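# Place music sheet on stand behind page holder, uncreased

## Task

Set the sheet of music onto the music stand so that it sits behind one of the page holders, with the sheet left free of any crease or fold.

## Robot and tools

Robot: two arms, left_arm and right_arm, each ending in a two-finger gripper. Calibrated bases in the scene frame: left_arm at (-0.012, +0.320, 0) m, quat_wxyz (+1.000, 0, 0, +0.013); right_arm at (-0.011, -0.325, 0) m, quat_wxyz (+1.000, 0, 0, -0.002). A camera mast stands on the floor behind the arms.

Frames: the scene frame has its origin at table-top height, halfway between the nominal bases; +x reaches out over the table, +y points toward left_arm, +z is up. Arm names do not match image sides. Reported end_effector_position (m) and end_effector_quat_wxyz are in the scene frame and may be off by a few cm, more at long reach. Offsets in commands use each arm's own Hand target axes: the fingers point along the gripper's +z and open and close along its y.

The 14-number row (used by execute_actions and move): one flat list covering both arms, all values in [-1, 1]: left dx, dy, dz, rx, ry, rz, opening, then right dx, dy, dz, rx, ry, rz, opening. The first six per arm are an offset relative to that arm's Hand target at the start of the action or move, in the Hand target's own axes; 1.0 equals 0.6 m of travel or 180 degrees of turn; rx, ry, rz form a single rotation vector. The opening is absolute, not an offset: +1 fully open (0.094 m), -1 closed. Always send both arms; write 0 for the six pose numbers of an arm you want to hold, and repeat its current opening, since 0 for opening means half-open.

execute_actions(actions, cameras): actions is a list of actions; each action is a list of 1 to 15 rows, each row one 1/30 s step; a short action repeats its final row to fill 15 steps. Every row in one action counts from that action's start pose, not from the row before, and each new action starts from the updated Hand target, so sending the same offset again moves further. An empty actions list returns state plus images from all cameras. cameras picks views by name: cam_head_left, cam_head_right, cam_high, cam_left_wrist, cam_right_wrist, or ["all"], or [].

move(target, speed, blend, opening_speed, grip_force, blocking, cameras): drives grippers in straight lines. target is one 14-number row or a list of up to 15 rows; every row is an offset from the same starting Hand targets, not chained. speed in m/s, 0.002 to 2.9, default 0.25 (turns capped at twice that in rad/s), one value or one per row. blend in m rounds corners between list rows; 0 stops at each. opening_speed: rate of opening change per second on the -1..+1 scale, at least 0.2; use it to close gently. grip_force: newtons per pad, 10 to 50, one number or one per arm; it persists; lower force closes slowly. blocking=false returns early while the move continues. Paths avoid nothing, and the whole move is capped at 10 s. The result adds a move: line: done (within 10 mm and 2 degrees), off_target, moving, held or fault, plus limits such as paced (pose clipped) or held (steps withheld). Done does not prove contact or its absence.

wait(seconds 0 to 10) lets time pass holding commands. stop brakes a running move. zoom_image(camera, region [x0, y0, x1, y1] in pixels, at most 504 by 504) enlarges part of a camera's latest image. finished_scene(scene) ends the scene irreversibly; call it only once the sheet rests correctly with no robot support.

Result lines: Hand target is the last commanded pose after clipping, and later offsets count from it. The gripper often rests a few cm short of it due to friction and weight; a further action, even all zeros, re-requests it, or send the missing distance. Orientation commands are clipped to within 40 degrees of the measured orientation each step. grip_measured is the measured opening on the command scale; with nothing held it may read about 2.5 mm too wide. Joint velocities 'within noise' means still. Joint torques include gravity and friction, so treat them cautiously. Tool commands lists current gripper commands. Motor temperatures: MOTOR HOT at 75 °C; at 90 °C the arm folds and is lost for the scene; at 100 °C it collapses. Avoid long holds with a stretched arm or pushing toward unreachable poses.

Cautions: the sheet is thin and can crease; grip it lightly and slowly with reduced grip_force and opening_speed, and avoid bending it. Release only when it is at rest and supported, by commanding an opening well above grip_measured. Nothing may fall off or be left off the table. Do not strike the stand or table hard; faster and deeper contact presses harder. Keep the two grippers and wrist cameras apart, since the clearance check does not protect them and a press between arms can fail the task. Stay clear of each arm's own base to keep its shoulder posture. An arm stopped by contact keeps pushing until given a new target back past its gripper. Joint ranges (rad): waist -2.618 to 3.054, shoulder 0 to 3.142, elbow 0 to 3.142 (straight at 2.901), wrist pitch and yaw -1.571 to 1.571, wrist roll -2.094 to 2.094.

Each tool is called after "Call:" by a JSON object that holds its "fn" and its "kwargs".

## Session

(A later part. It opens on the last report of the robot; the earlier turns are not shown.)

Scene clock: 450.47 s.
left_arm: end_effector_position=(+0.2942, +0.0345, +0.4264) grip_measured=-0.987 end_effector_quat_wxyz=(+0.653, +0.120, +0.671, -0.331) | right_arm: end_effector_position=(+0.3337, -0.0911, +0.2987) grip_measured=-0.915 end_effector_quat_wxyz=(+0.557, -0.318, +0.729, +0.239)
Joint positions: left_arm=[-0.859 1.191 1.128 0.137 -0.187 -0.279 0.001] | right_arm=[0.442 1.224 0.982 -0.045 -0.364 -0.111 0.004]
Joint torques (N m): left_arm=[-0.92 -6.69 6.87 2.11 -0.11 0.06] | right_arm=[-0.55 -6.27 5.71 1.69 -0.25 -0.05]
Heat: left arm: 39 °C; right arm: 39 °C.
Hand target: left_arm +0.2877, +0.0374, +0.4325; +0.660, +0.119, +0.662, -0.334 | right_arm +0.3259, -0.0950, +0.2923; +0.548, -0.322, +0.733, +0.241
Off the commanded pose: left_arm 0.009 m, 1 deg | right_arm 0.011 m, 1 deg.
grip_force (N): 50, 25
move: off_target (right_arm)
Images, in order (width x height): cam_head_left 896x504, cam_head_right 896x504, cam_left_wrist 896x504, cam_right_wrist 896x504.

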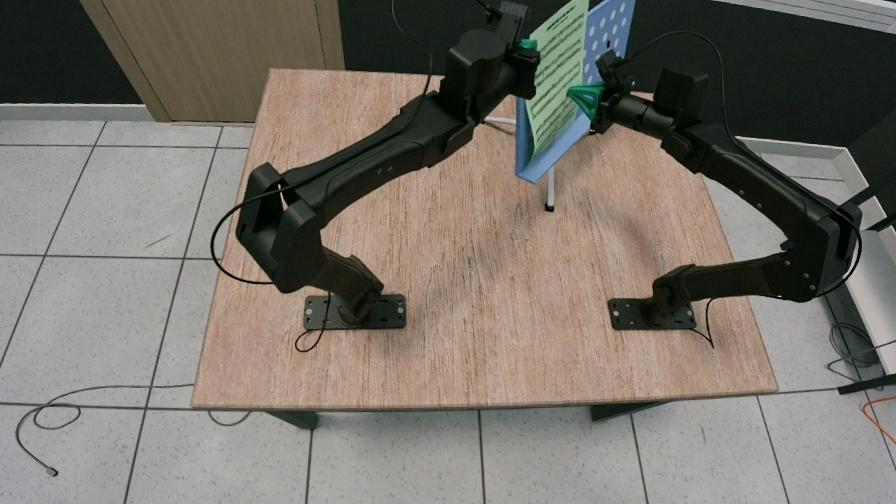

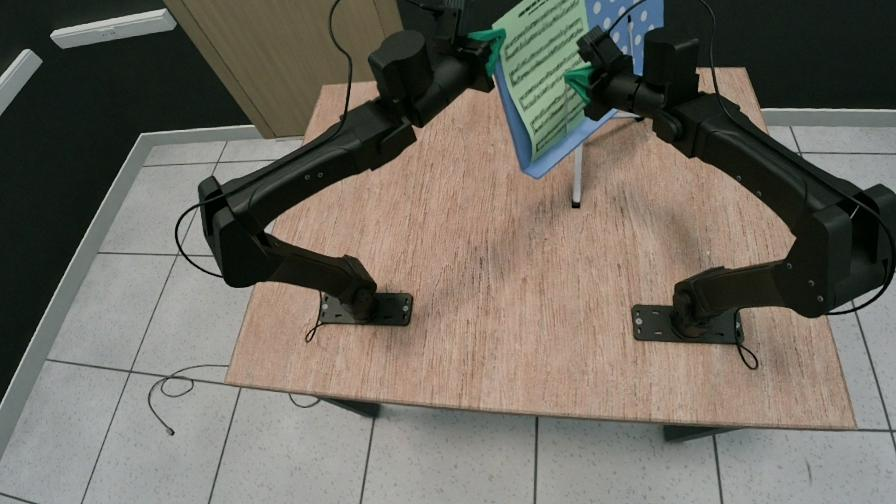

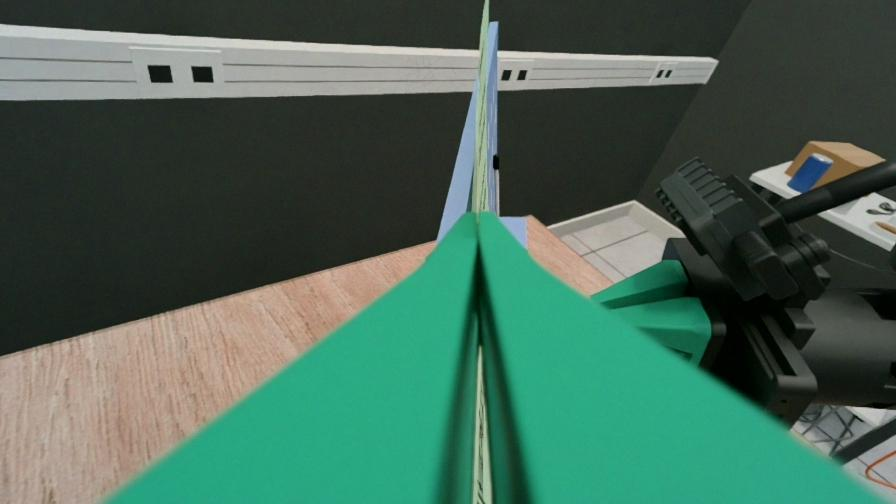

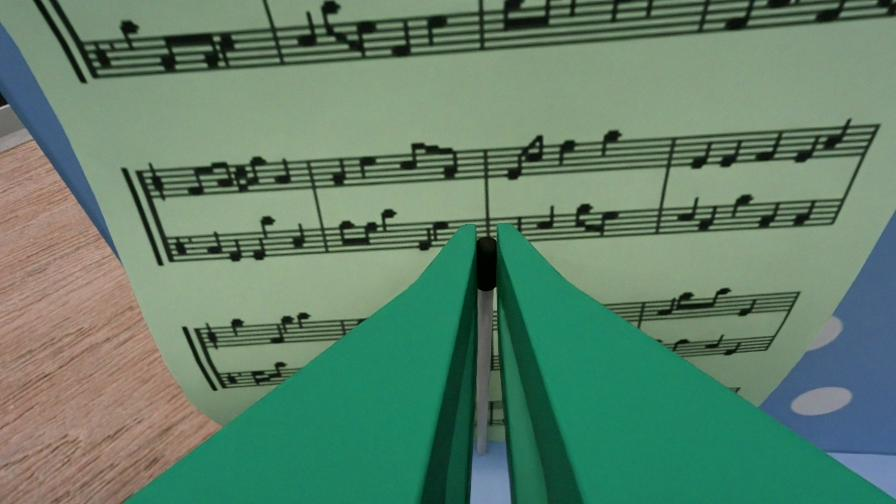

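Call:
{"fn": "move", "kwargs": {"target": [-0.0267, 0, 0, 0, 0, 0, -1, 0, 0, 0, 0, 0, 0, -1], "speed": 0.04, "cameras": ["cam_head_left", "cam_head_right", "cam_left_wrist", "cam_right_wrist"]}}

Call:
{"fn": "zoom_image", "kwargs": {"camera": "cam_head_left", "region": [500, 0, 620, 190]}}

Call:
{"fn": "zoom_image", "kwargs": {"camera": "cam_head_right", "region": [480, 0, 640, 200]}}

Scene clock: 455.17 s.
left_arm: end_effector_position=(+0.2937, +0.0349, +0.4280) grip_measured=-0.987 end_effector_quat_wxyz=(+0.650, +0.121, +0.674, -0.329) | right_arm: end_effector_position=(+0.3337, -0.0911, +0.2987) grip_measured=-0.915 end_effector_quat_wxyz=(+0.557, -0.318, +0.729, +0.239)
Joint positions: left_arm=[-0.859 1.191 1.146 0.107 -0.186 -0.279 0.001] | right_arm=[0.442 1.224 0.982 -0.045 -0.364 -0.111 0.004]
Joint torques (N m): left_arm=[0.47 -6.19 10.54 1.78 0.09 0.03] | right_arm=[-0.62 -6.27 5.7 1.69 -0.24 -0.04]
Heat: left arm: 38 °C; right arm: 39 °C.
Hand target: left_arm +0.2893, +0.0420, +0.4477; +0.660, +0.119, +0.662, -0.334 | right_arm +0.3259, -0.0950, +0.2923; +0.548, -0.322, +0.733, +0.241
Off the commanded pose: left_arm 0.021 m, 2 deg | right_arm 0.011 m, 1 deg.
grip_force (N): 50, 25
move: off_target (left_arm, right_arm)
Images, in order (width x height): cam_head_left 896x504, cam_head_right 896x504, cam_left_wrist 896x504, cam_right_wrist 896x504.

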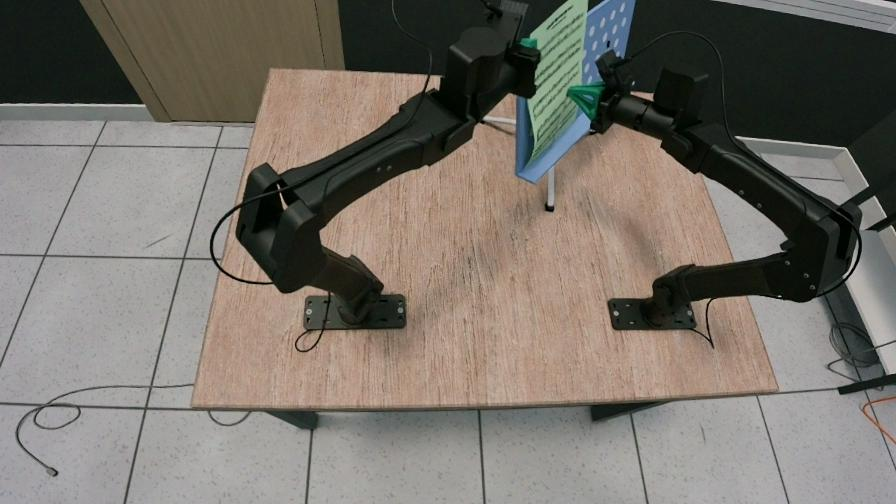

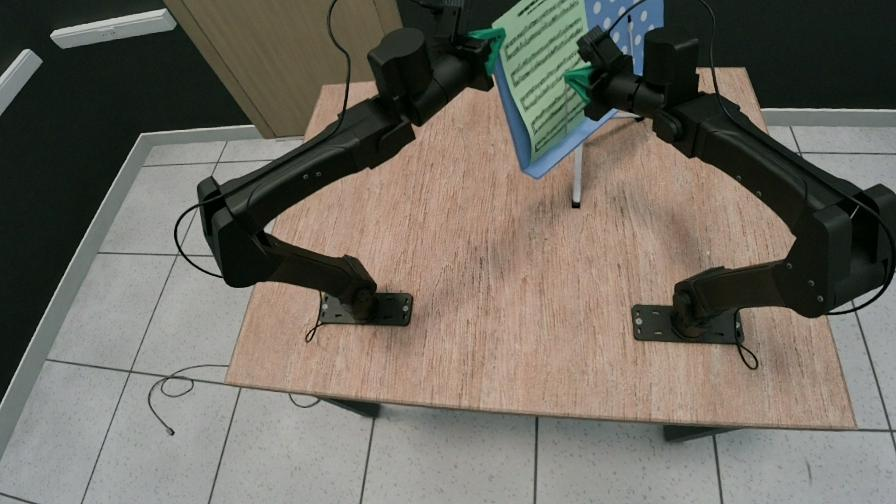

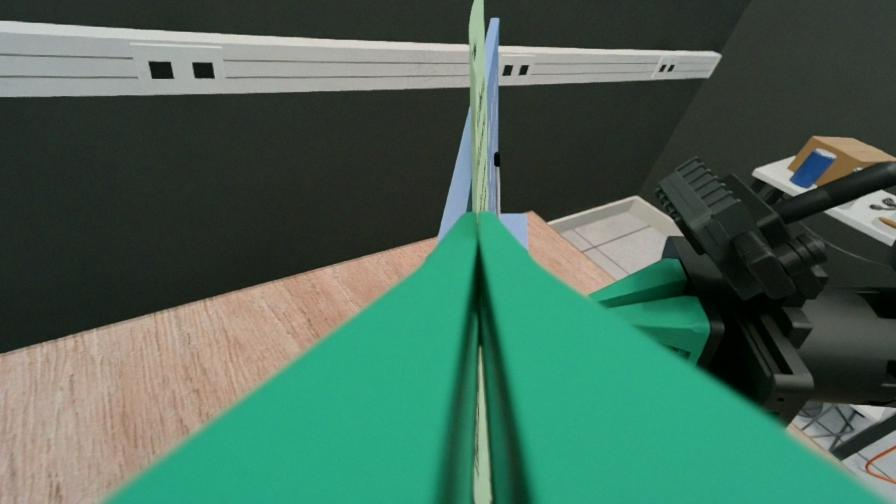

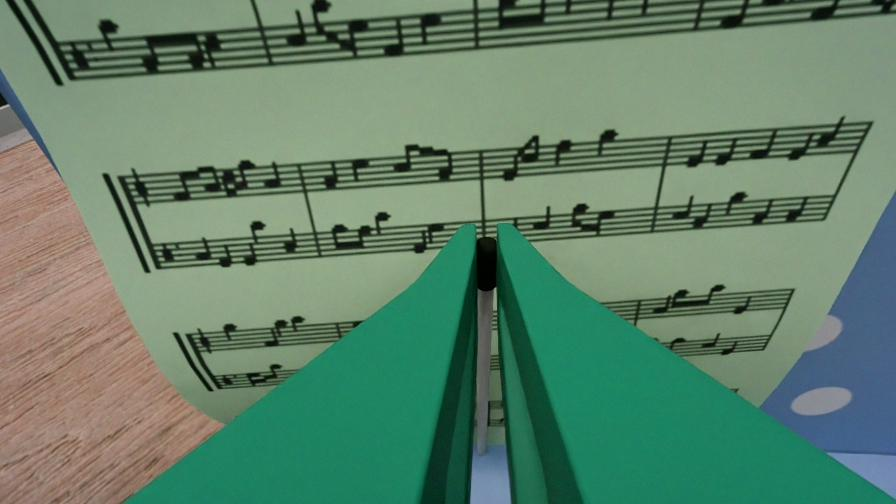

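Scaled by 2.653.

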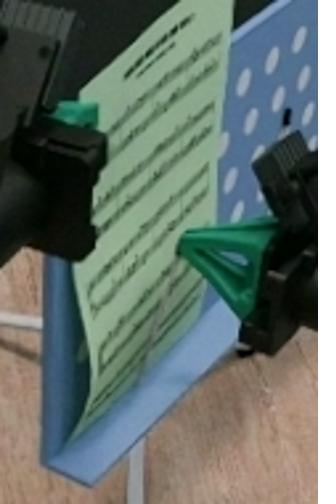

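Scaled by 2.520.

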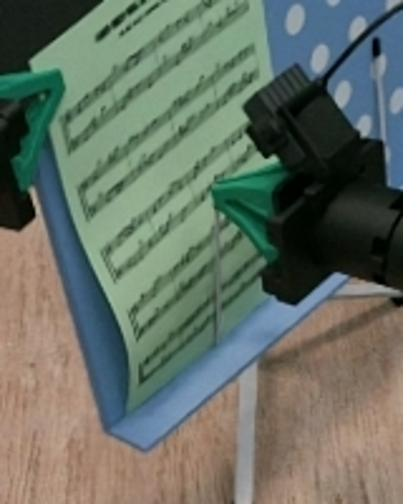

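Call:
{"fn": "move", "kwargs": {"target": [-0.01, 0, 0, 0, 0, 0, -1, 0, 0, 0, 0, 0, 0, -1], "speed": 0.04, "cameras": ["cam_head_left", "cam_head_right", "cam_right_wrist"]}}

Call:
{"fn": "zoom_image", "kwargs": {"camera": "cam_head_right", "region": [480, 0, 640, 200]}}

Call:
{"fn": "zoom_image", "kwargs": {"camera": "cam_head_left", "region": [500, 0, 620, 190]}}

Scene clock: 458.37 s.
left_arm: end_effector_position=(+0.2935, +0.0363, +0.4339) grip_measured=-0.987 end_effector_quat_wxyz=(+0.650, +0.122, +0.674, -0.329) | right_arm: end_effector_position=(+0.3337, -0.0911, +0.2987) grip_measured=-0.915 end_effector_quat_wxyz=(+0.557, -0.318, +0.729, +0.239)
Joint positions: left_arm=[-0.855 1.191 1.17 0.083 -0.18 -0.279 0.001] | right_arm=[0.442 1.224 0.982 -0.045 -0.364 -0.111 0.004]
Joint torques (N m): left_arm=[0.58 -6.04 10.93 1.83 0.07 0.14] | right_arm=[-0.59 -6.26 5.71 1.7 -0.25 -0.04]
Heat: left arm: 38 °C; right arm: 39 °C.
Hand target: left_arm +0.2899, +0.0437, +0.4534; +0.660, +0.119, +0.662, -0.334 | right_arm +0.3259, -0.0950, +0.2923; +0.548, -0.322, +0.733, +0.241
Off the commanded pose: left_arm 0.021 m, 2 deg | right_arm 0.011 m, 1 deg.
grip_force (N): 50, 25
move: off_target (left_arm, right_arm)
Images, in order (width x height): cam_head_left 896x504, cam_head_right 896x504, cam_right_wrist 896x504.

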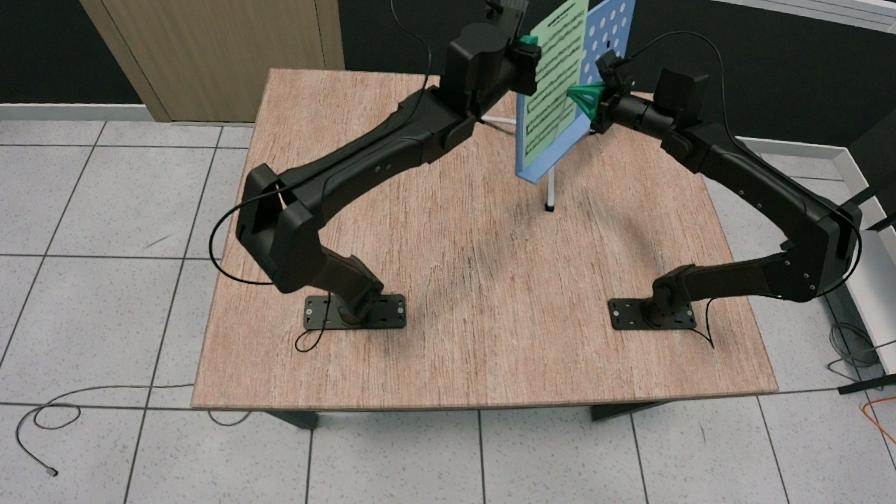

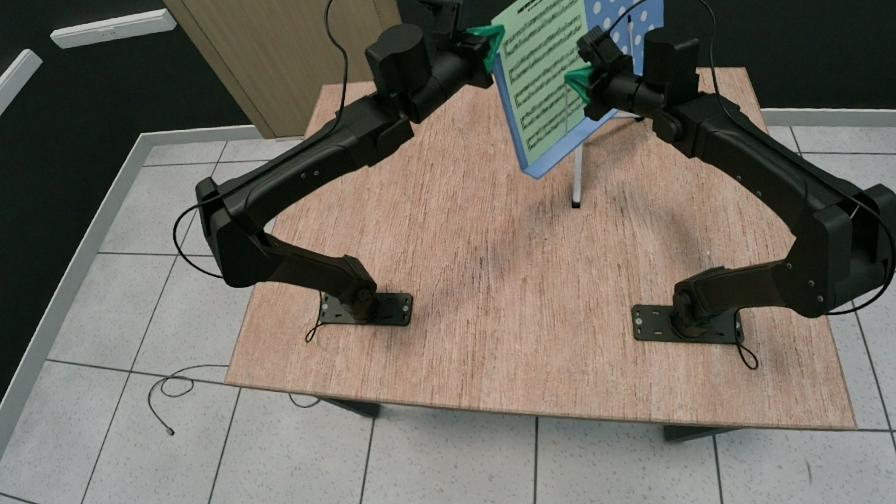

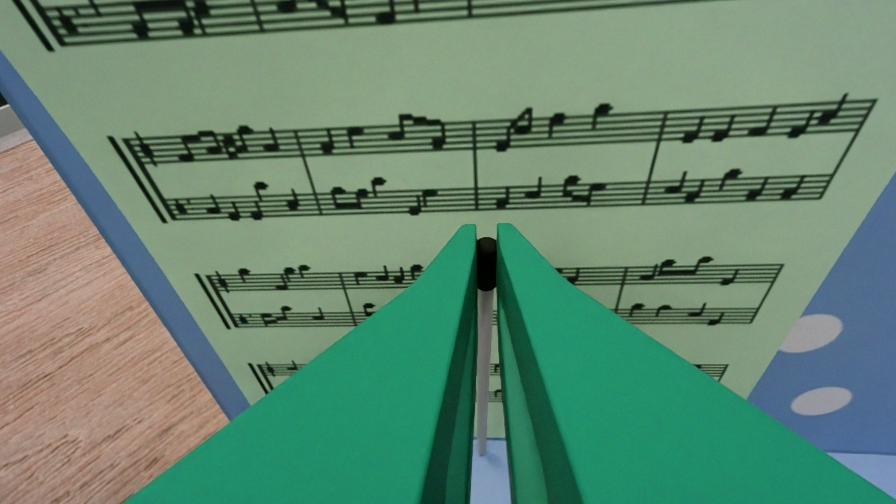

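Scaled by 2.520.

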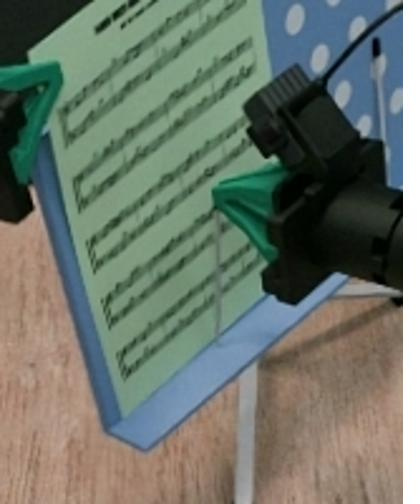

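Scaled by 2.653.

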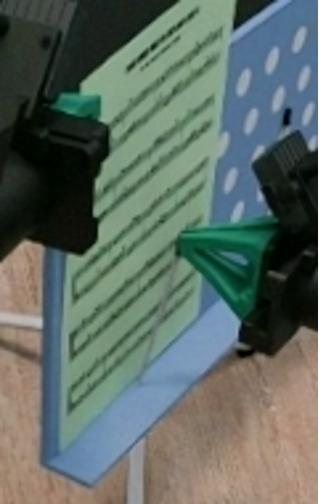

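Call:
{"fn": "move", "kwargs": {"target": [0, 0, 0, 0, 0, 0, -1, 0, 0, 0.0533, 0, 0, 0, -1], "speed": 0.04, "cameras": ["cam_head_left", "cam_head_right", "cam_right_wrist", "cam_left_wrist"]}}

Call:
{"fn": "zoom_image", "kwargs": {"camera": "cam_head_right", "region": [480, 0, 640, 200]}}

Call:
{"fn": "zoom_image", "kwargs": {"camera": "cam_head_left", "region": [500, 0, 620, 190]}}

Scene clock: 465.07 s.
left_arm: end_effector_position=(+0.2935, +0.0363, +0.4339) grip_measured=-0.987 end_effector_quat_wxyz=(+0.650, +0.122, +0.674, -0.329) | right_arm: end_effector_position=(+0.3468, -0.0753, +0.2941) grip_measured=-0.915 end_effector_quat_wxyz=(+0.569, -0.322, +0.717, +0.241)
Joint positions: left_arm=[-0.855 1.191 1.17 0.083 -0.18 -0.279 0.001] | right_arm=[0.47 1.295 0.982 0.06 -0.345 -0.109 0.004]
Joint torques (N m): left_arm=[0.65 -6.16 10.85 1.84 0.11 0.05] | right_arm=[0.81 -3.36 8.38 1.44 0.04 0.06]
Heat: left arm: 38 °C; right arm: 39 °C.
Hand target: left_arm +0.2899, +0.0437, +0.4534; +0.660, +0.119, +0.662, -0.334 | right_arm +0.3467, -0.0725, +0.2833; +0.548, -0.322, +0.733, +0.241
Off the commanded pose: left_arm 0.021 m, 2 deg | right_arm 0.011 m, 3 deg.
grip_force (N): 50, 25
move: off_target (left_arm, right_arm)
Images, in order (width x height): cam_head_left 896x504, cam_head_right 896x504, cam_left_wrist 896x504, cam_right_wrist 896x504.

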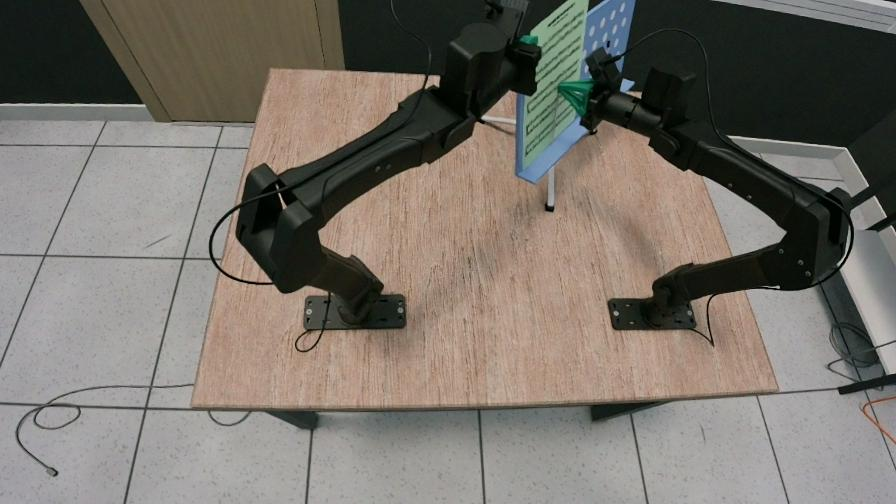

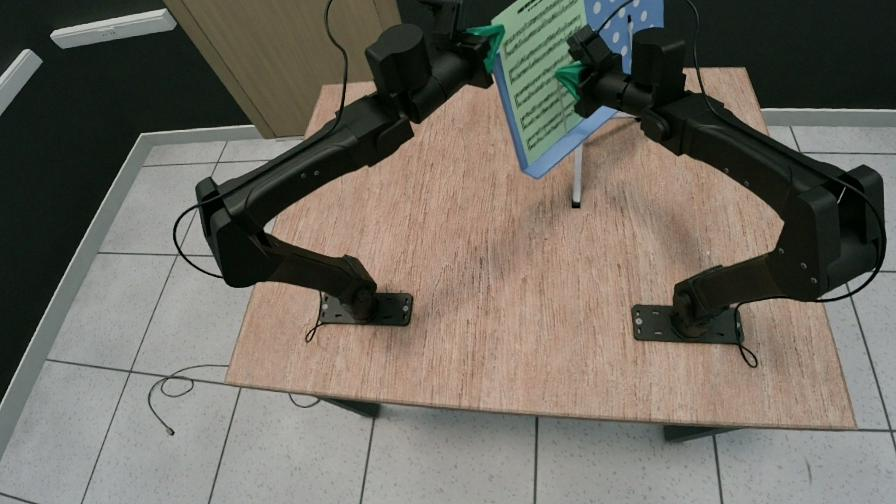

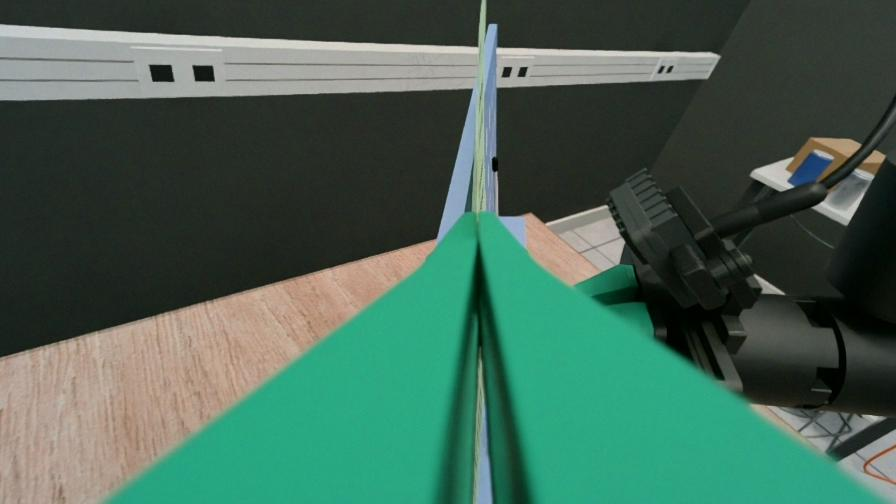

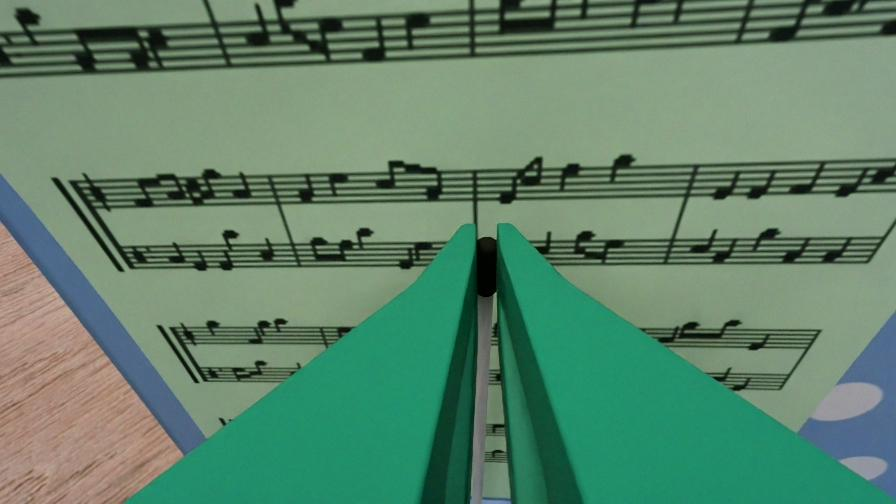

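Scaled by 2.520.

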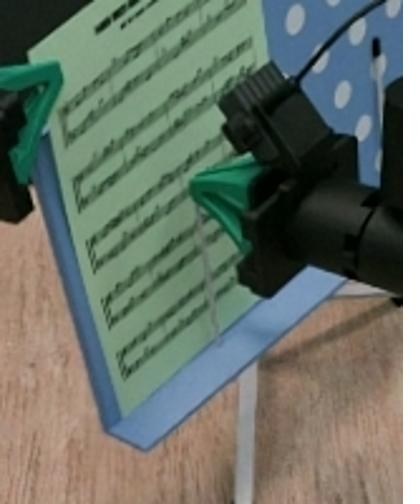

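Scaled by 2.653.

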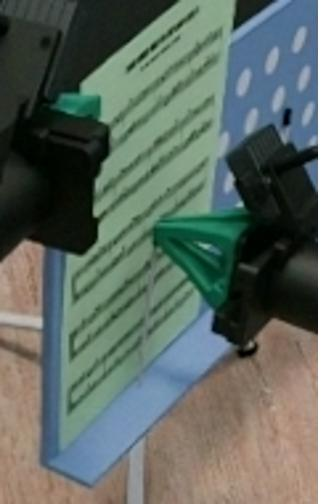

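Call:
{"fn": "move", "kwargs": {"target": [[0,0,0,0,0,0,-1, 0,0,0,0,0,0,-0.3],[0,0,0,0,0,0,-1, 0,0,-0.2,0,0,0,-0.3]], "speed": 0.1, "opening_speed": 0.6, "cameras": ["cam_head_left", "cam_head_right", "cam_right_wrist"]}}

Call:
{"fn": "zoom_image", "kwargs": {"camera": "cam_head_right", "region": [480, 0, 640, 200]}}

Call:
{"fn": "zoom_image", "kwargs": {"camera": "cam_head_left", "region": [500, 0, 620, 190]}}

Scene clock: 474.50 s.
left_arm: end_effector_position=(+0.2935, +0.0363, +0.4339) grip_measured=-0.987 end_effector_quat_wxyz=(+0.650, +0.122, +0.674, -0.329) | right_arm: end_effector_position=(+0.2727, -0.1562, +0.3236) grip_measured=-0.302 end_effector_quat_wxyz=(+0.555, -0.320, +0.730, +0.238)
Joint positions: left_arm=[-0.855 1.191 1.17 0.083 -0.18 -0.279 0.001] | right_arm=[0.246 0.922 0.946 -0.348 -0.554 -0.183 0.033]
Joint torques (N m): left_arm=[0.59 -6.09 10.71 1.84 0.1 0.06] | right_arm=[-0.51 -2.18 5.85 1.74 -0.25 -0.03]
Heat: left arm: 38 °C; right arm: 38 °C.
Hand target: left_arm +0.2899, +0.0437, +0.4534; +0.660, +0.119, +0.662, -0.334 | right_arm +0.2689, -0.1573, +0.3172; +0.548, -0.322, +0.733, +0.241
Off the commanded pose: left_arm 0.021 m, 2 deg | right_arm 0.007 m, 1 deg.
grip_force (N): 50, 25
move: off_target (left_arm)
Images, in order (width x height): cam_head_left 896x504, cam_head_right 896x504, cam_right_wrist 896x504.

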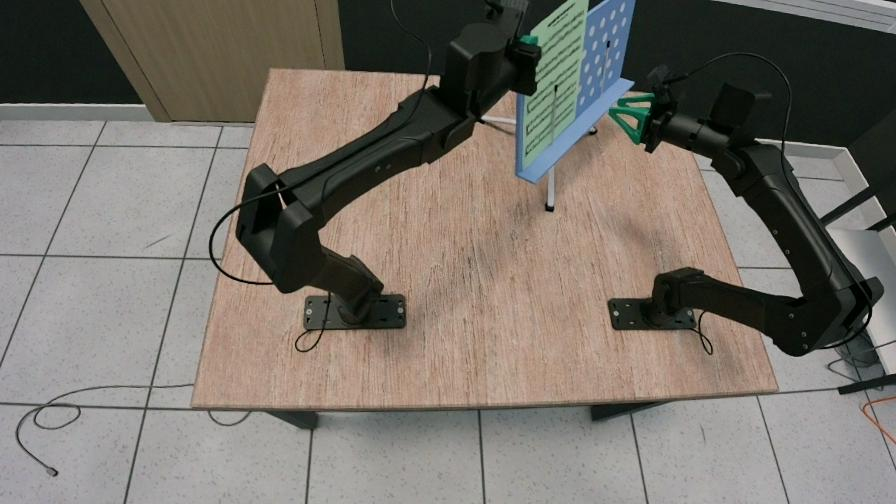

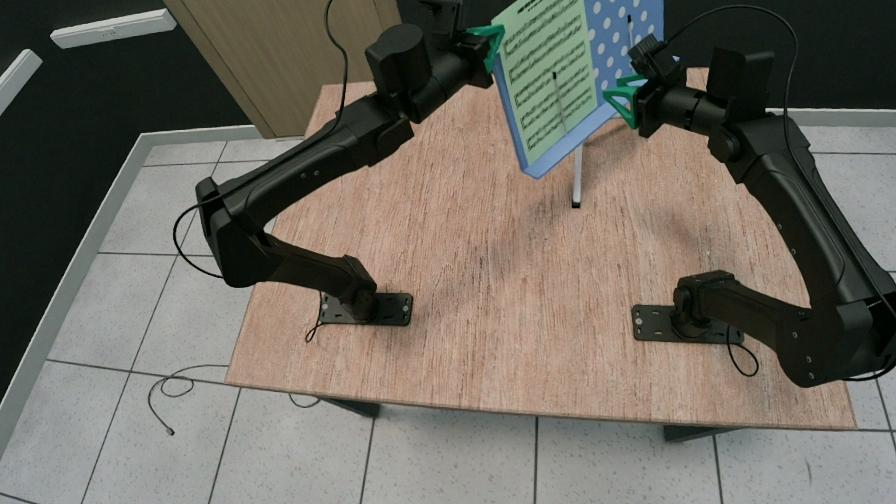

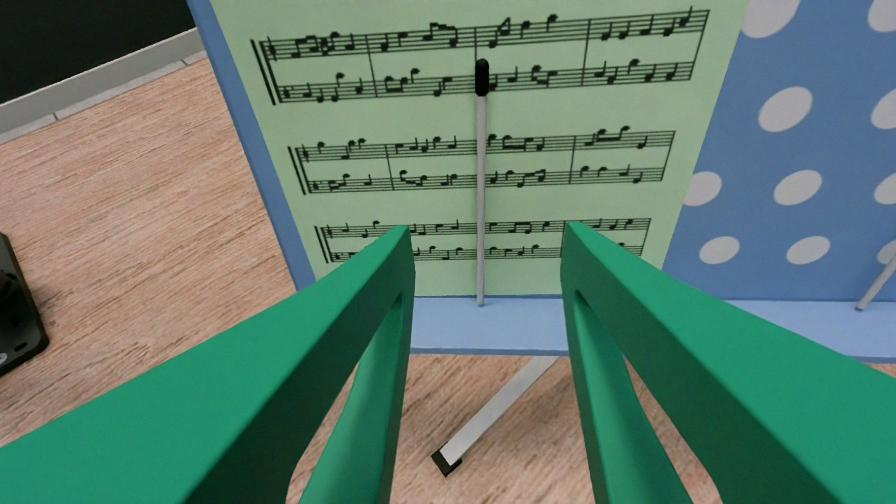

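Scaled by 2.520.

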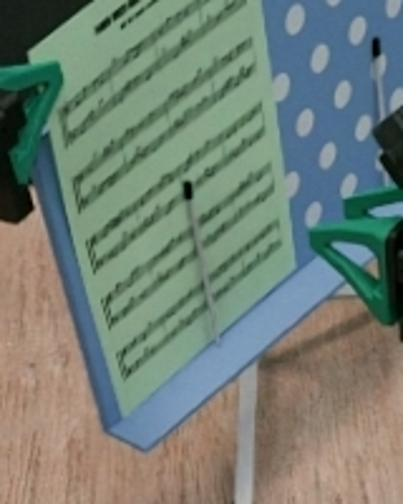

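Scaled by 2.653.

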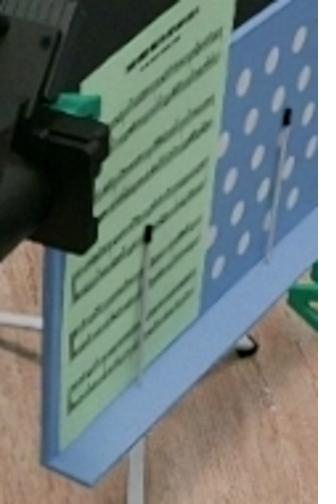

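Call:
{"fn": "move", "kwargs": {"target": [[0,0,0,0,0,0,-0.5, 0,0,0,0,0,0,-0.3],[0,0,-0.25,0,0,0,-0.5, 0,0,0,0,0,0,-0.3]], "speed": 0.1, "opening_speed": 0.5, "cameras": ["cam_head_left", "cam_head_right", "cam_right_wrist", "cam_high"]}}

Call:
{"fn": "zoom_image", "kwargs": {"camera": "cam_head_right", "region": [480, 0, 640, 200]}}

Call:
{"fn": "zoom_image", "kwargs": {"camera": "cam_head_left", "region": [500, 0, 620, 190]}}

Call:
{"fn": "zoom_image", "kwargs": {"camera": "cam_high", "region": [370, 130, 530, 240]}}

Scene clock: 481.53 s.
left_arm: end_effector_position=(+0.1710, +0.1348, +0.4476) grip_measured=-0.502 end_effector_quat_wxyz=(+0.664, +0.112, +0.655, -0.343) | right_arm: end_effector_position=(+0.2726, -0.1562, +0.3235) grip_measured=-0.302 end_effector_quat_wxyz=(+0.555, -0.320, +0.730, +0.238)
Joint positions: left_arm=[-1.13 0.641 0.994 -0.223 -0.454 -0.249 0.023] | right_arm=[0.246 0.922 0.946 -0.349 -0.554 -0.183 0.033]
Joint torques (N m): left_arm=[-0.69 0.24 5.34 1.71 -0.07 0.08] | right_arm=[-0.53 -2.18 5.81 1.74 -0.23 -0.05]
Heat: left arm: 38 °C; right arm: 38 °C.
Hand target: left_arm +0.1708, +0.1336, +0.4390; +0.660, +0.119, +0.662, -0.334 | right_arm +0.2689, -0.1573, +0.3172; +0.548, -0.322, +0.733, +0.241
Off the commanded pose: left_arm 0.009 m, 2 deg | right_arm 0.007 m, 1 deg.
grip_force (N): 50, 25
move: done
Images, in order (width x height): cam_head_left 896x504, cam_head_right 896x504, cam_high 896x504, cam_right_wrist 896x504.

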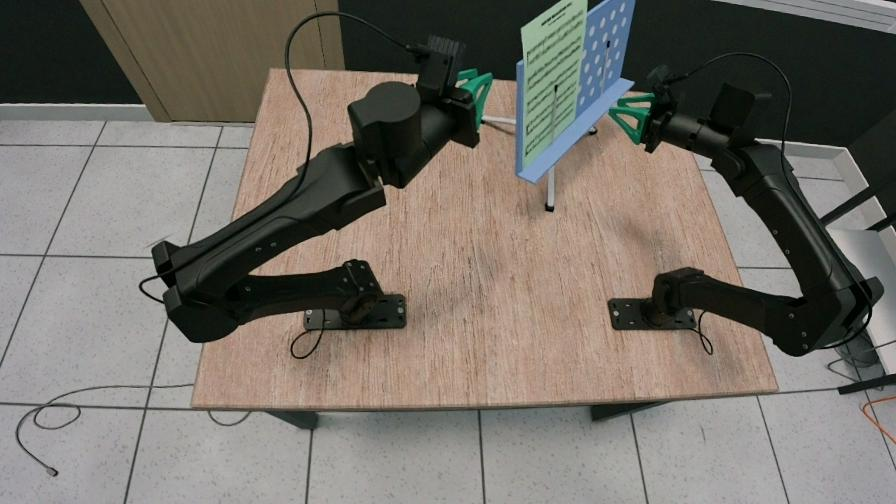

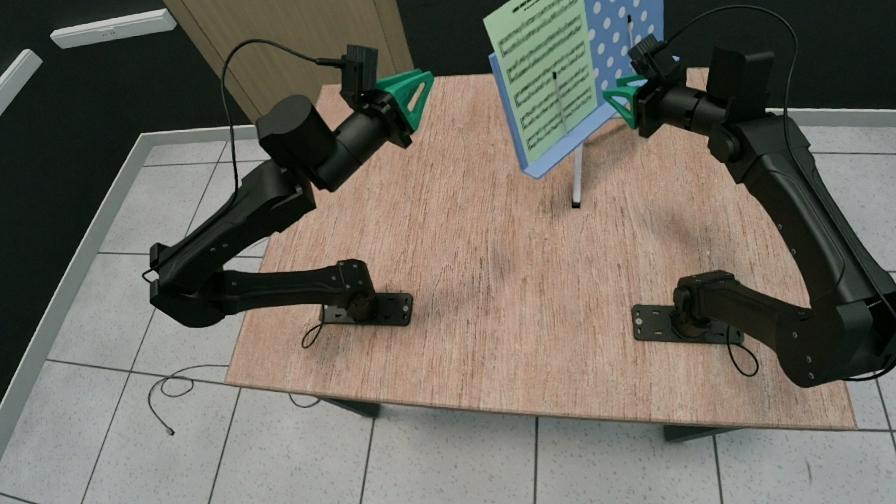

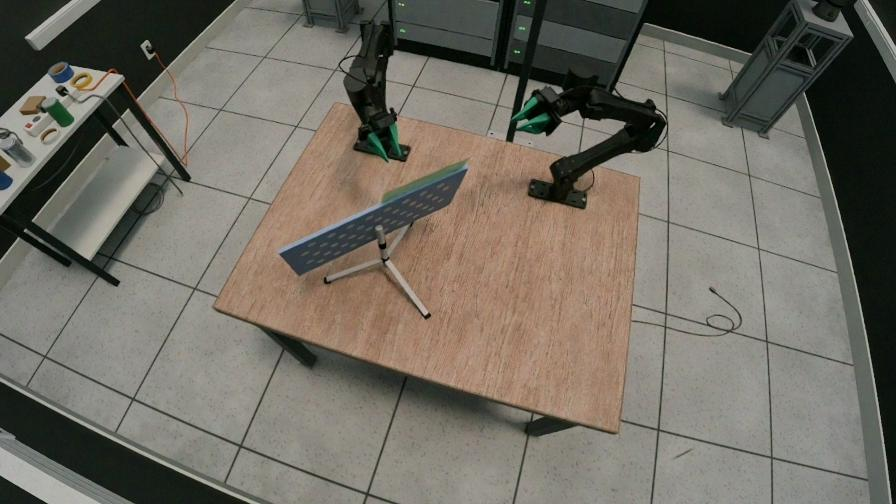

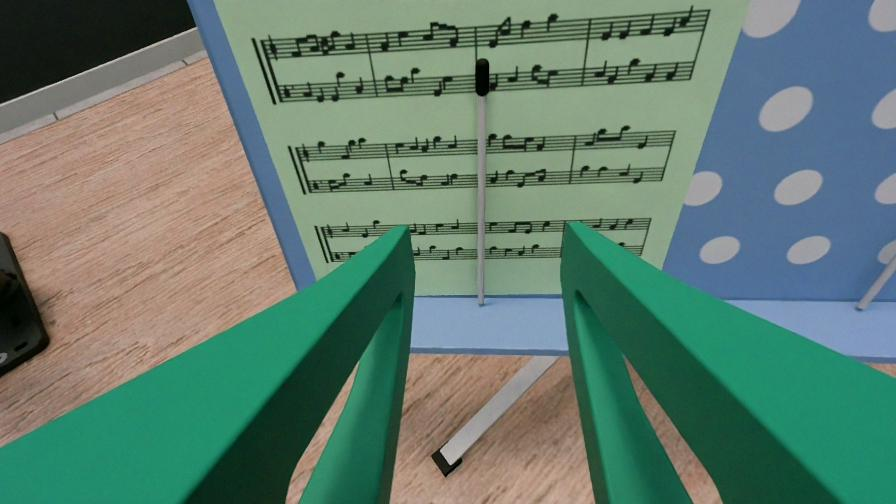

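Scaled by 2.520.

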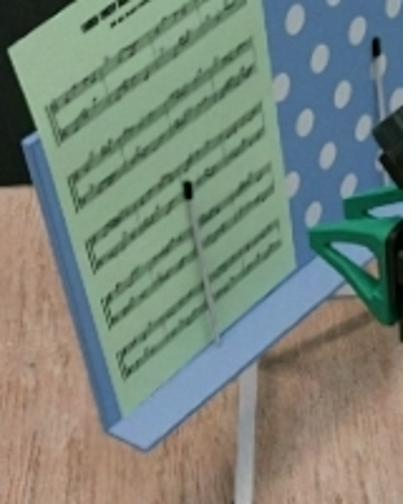

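Scaled by 2.653.

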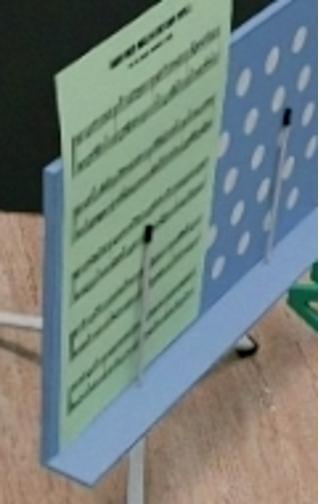

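Scaled by 3.150.

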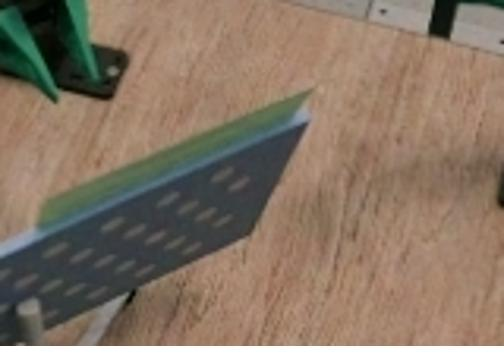

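Call:
{"fn": "zoom_image", "kwargs": {"camera": "cam_right_wrist", "region": [270, 200, 700, 340]}}

Call:
{"fn": "zoom_image", "kwargs": {"camera": "cam_head_right", "region": [510, 100, 610, 185]}}

Scaled by 1.172.

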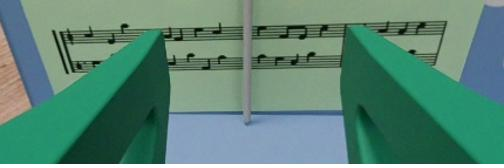

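Scaled by 5.040.

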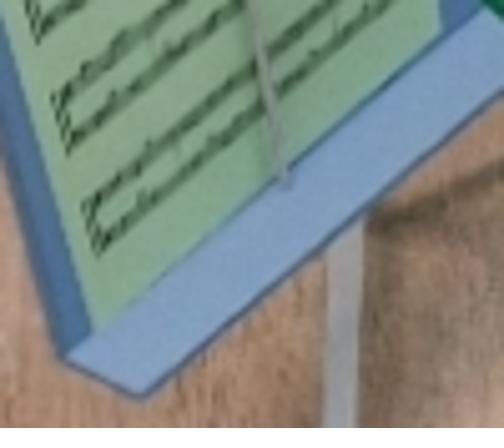

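Call:
{"fn": "finished_scene", "kwargs": {"scene": 1}}

The scene is finished: the task was done.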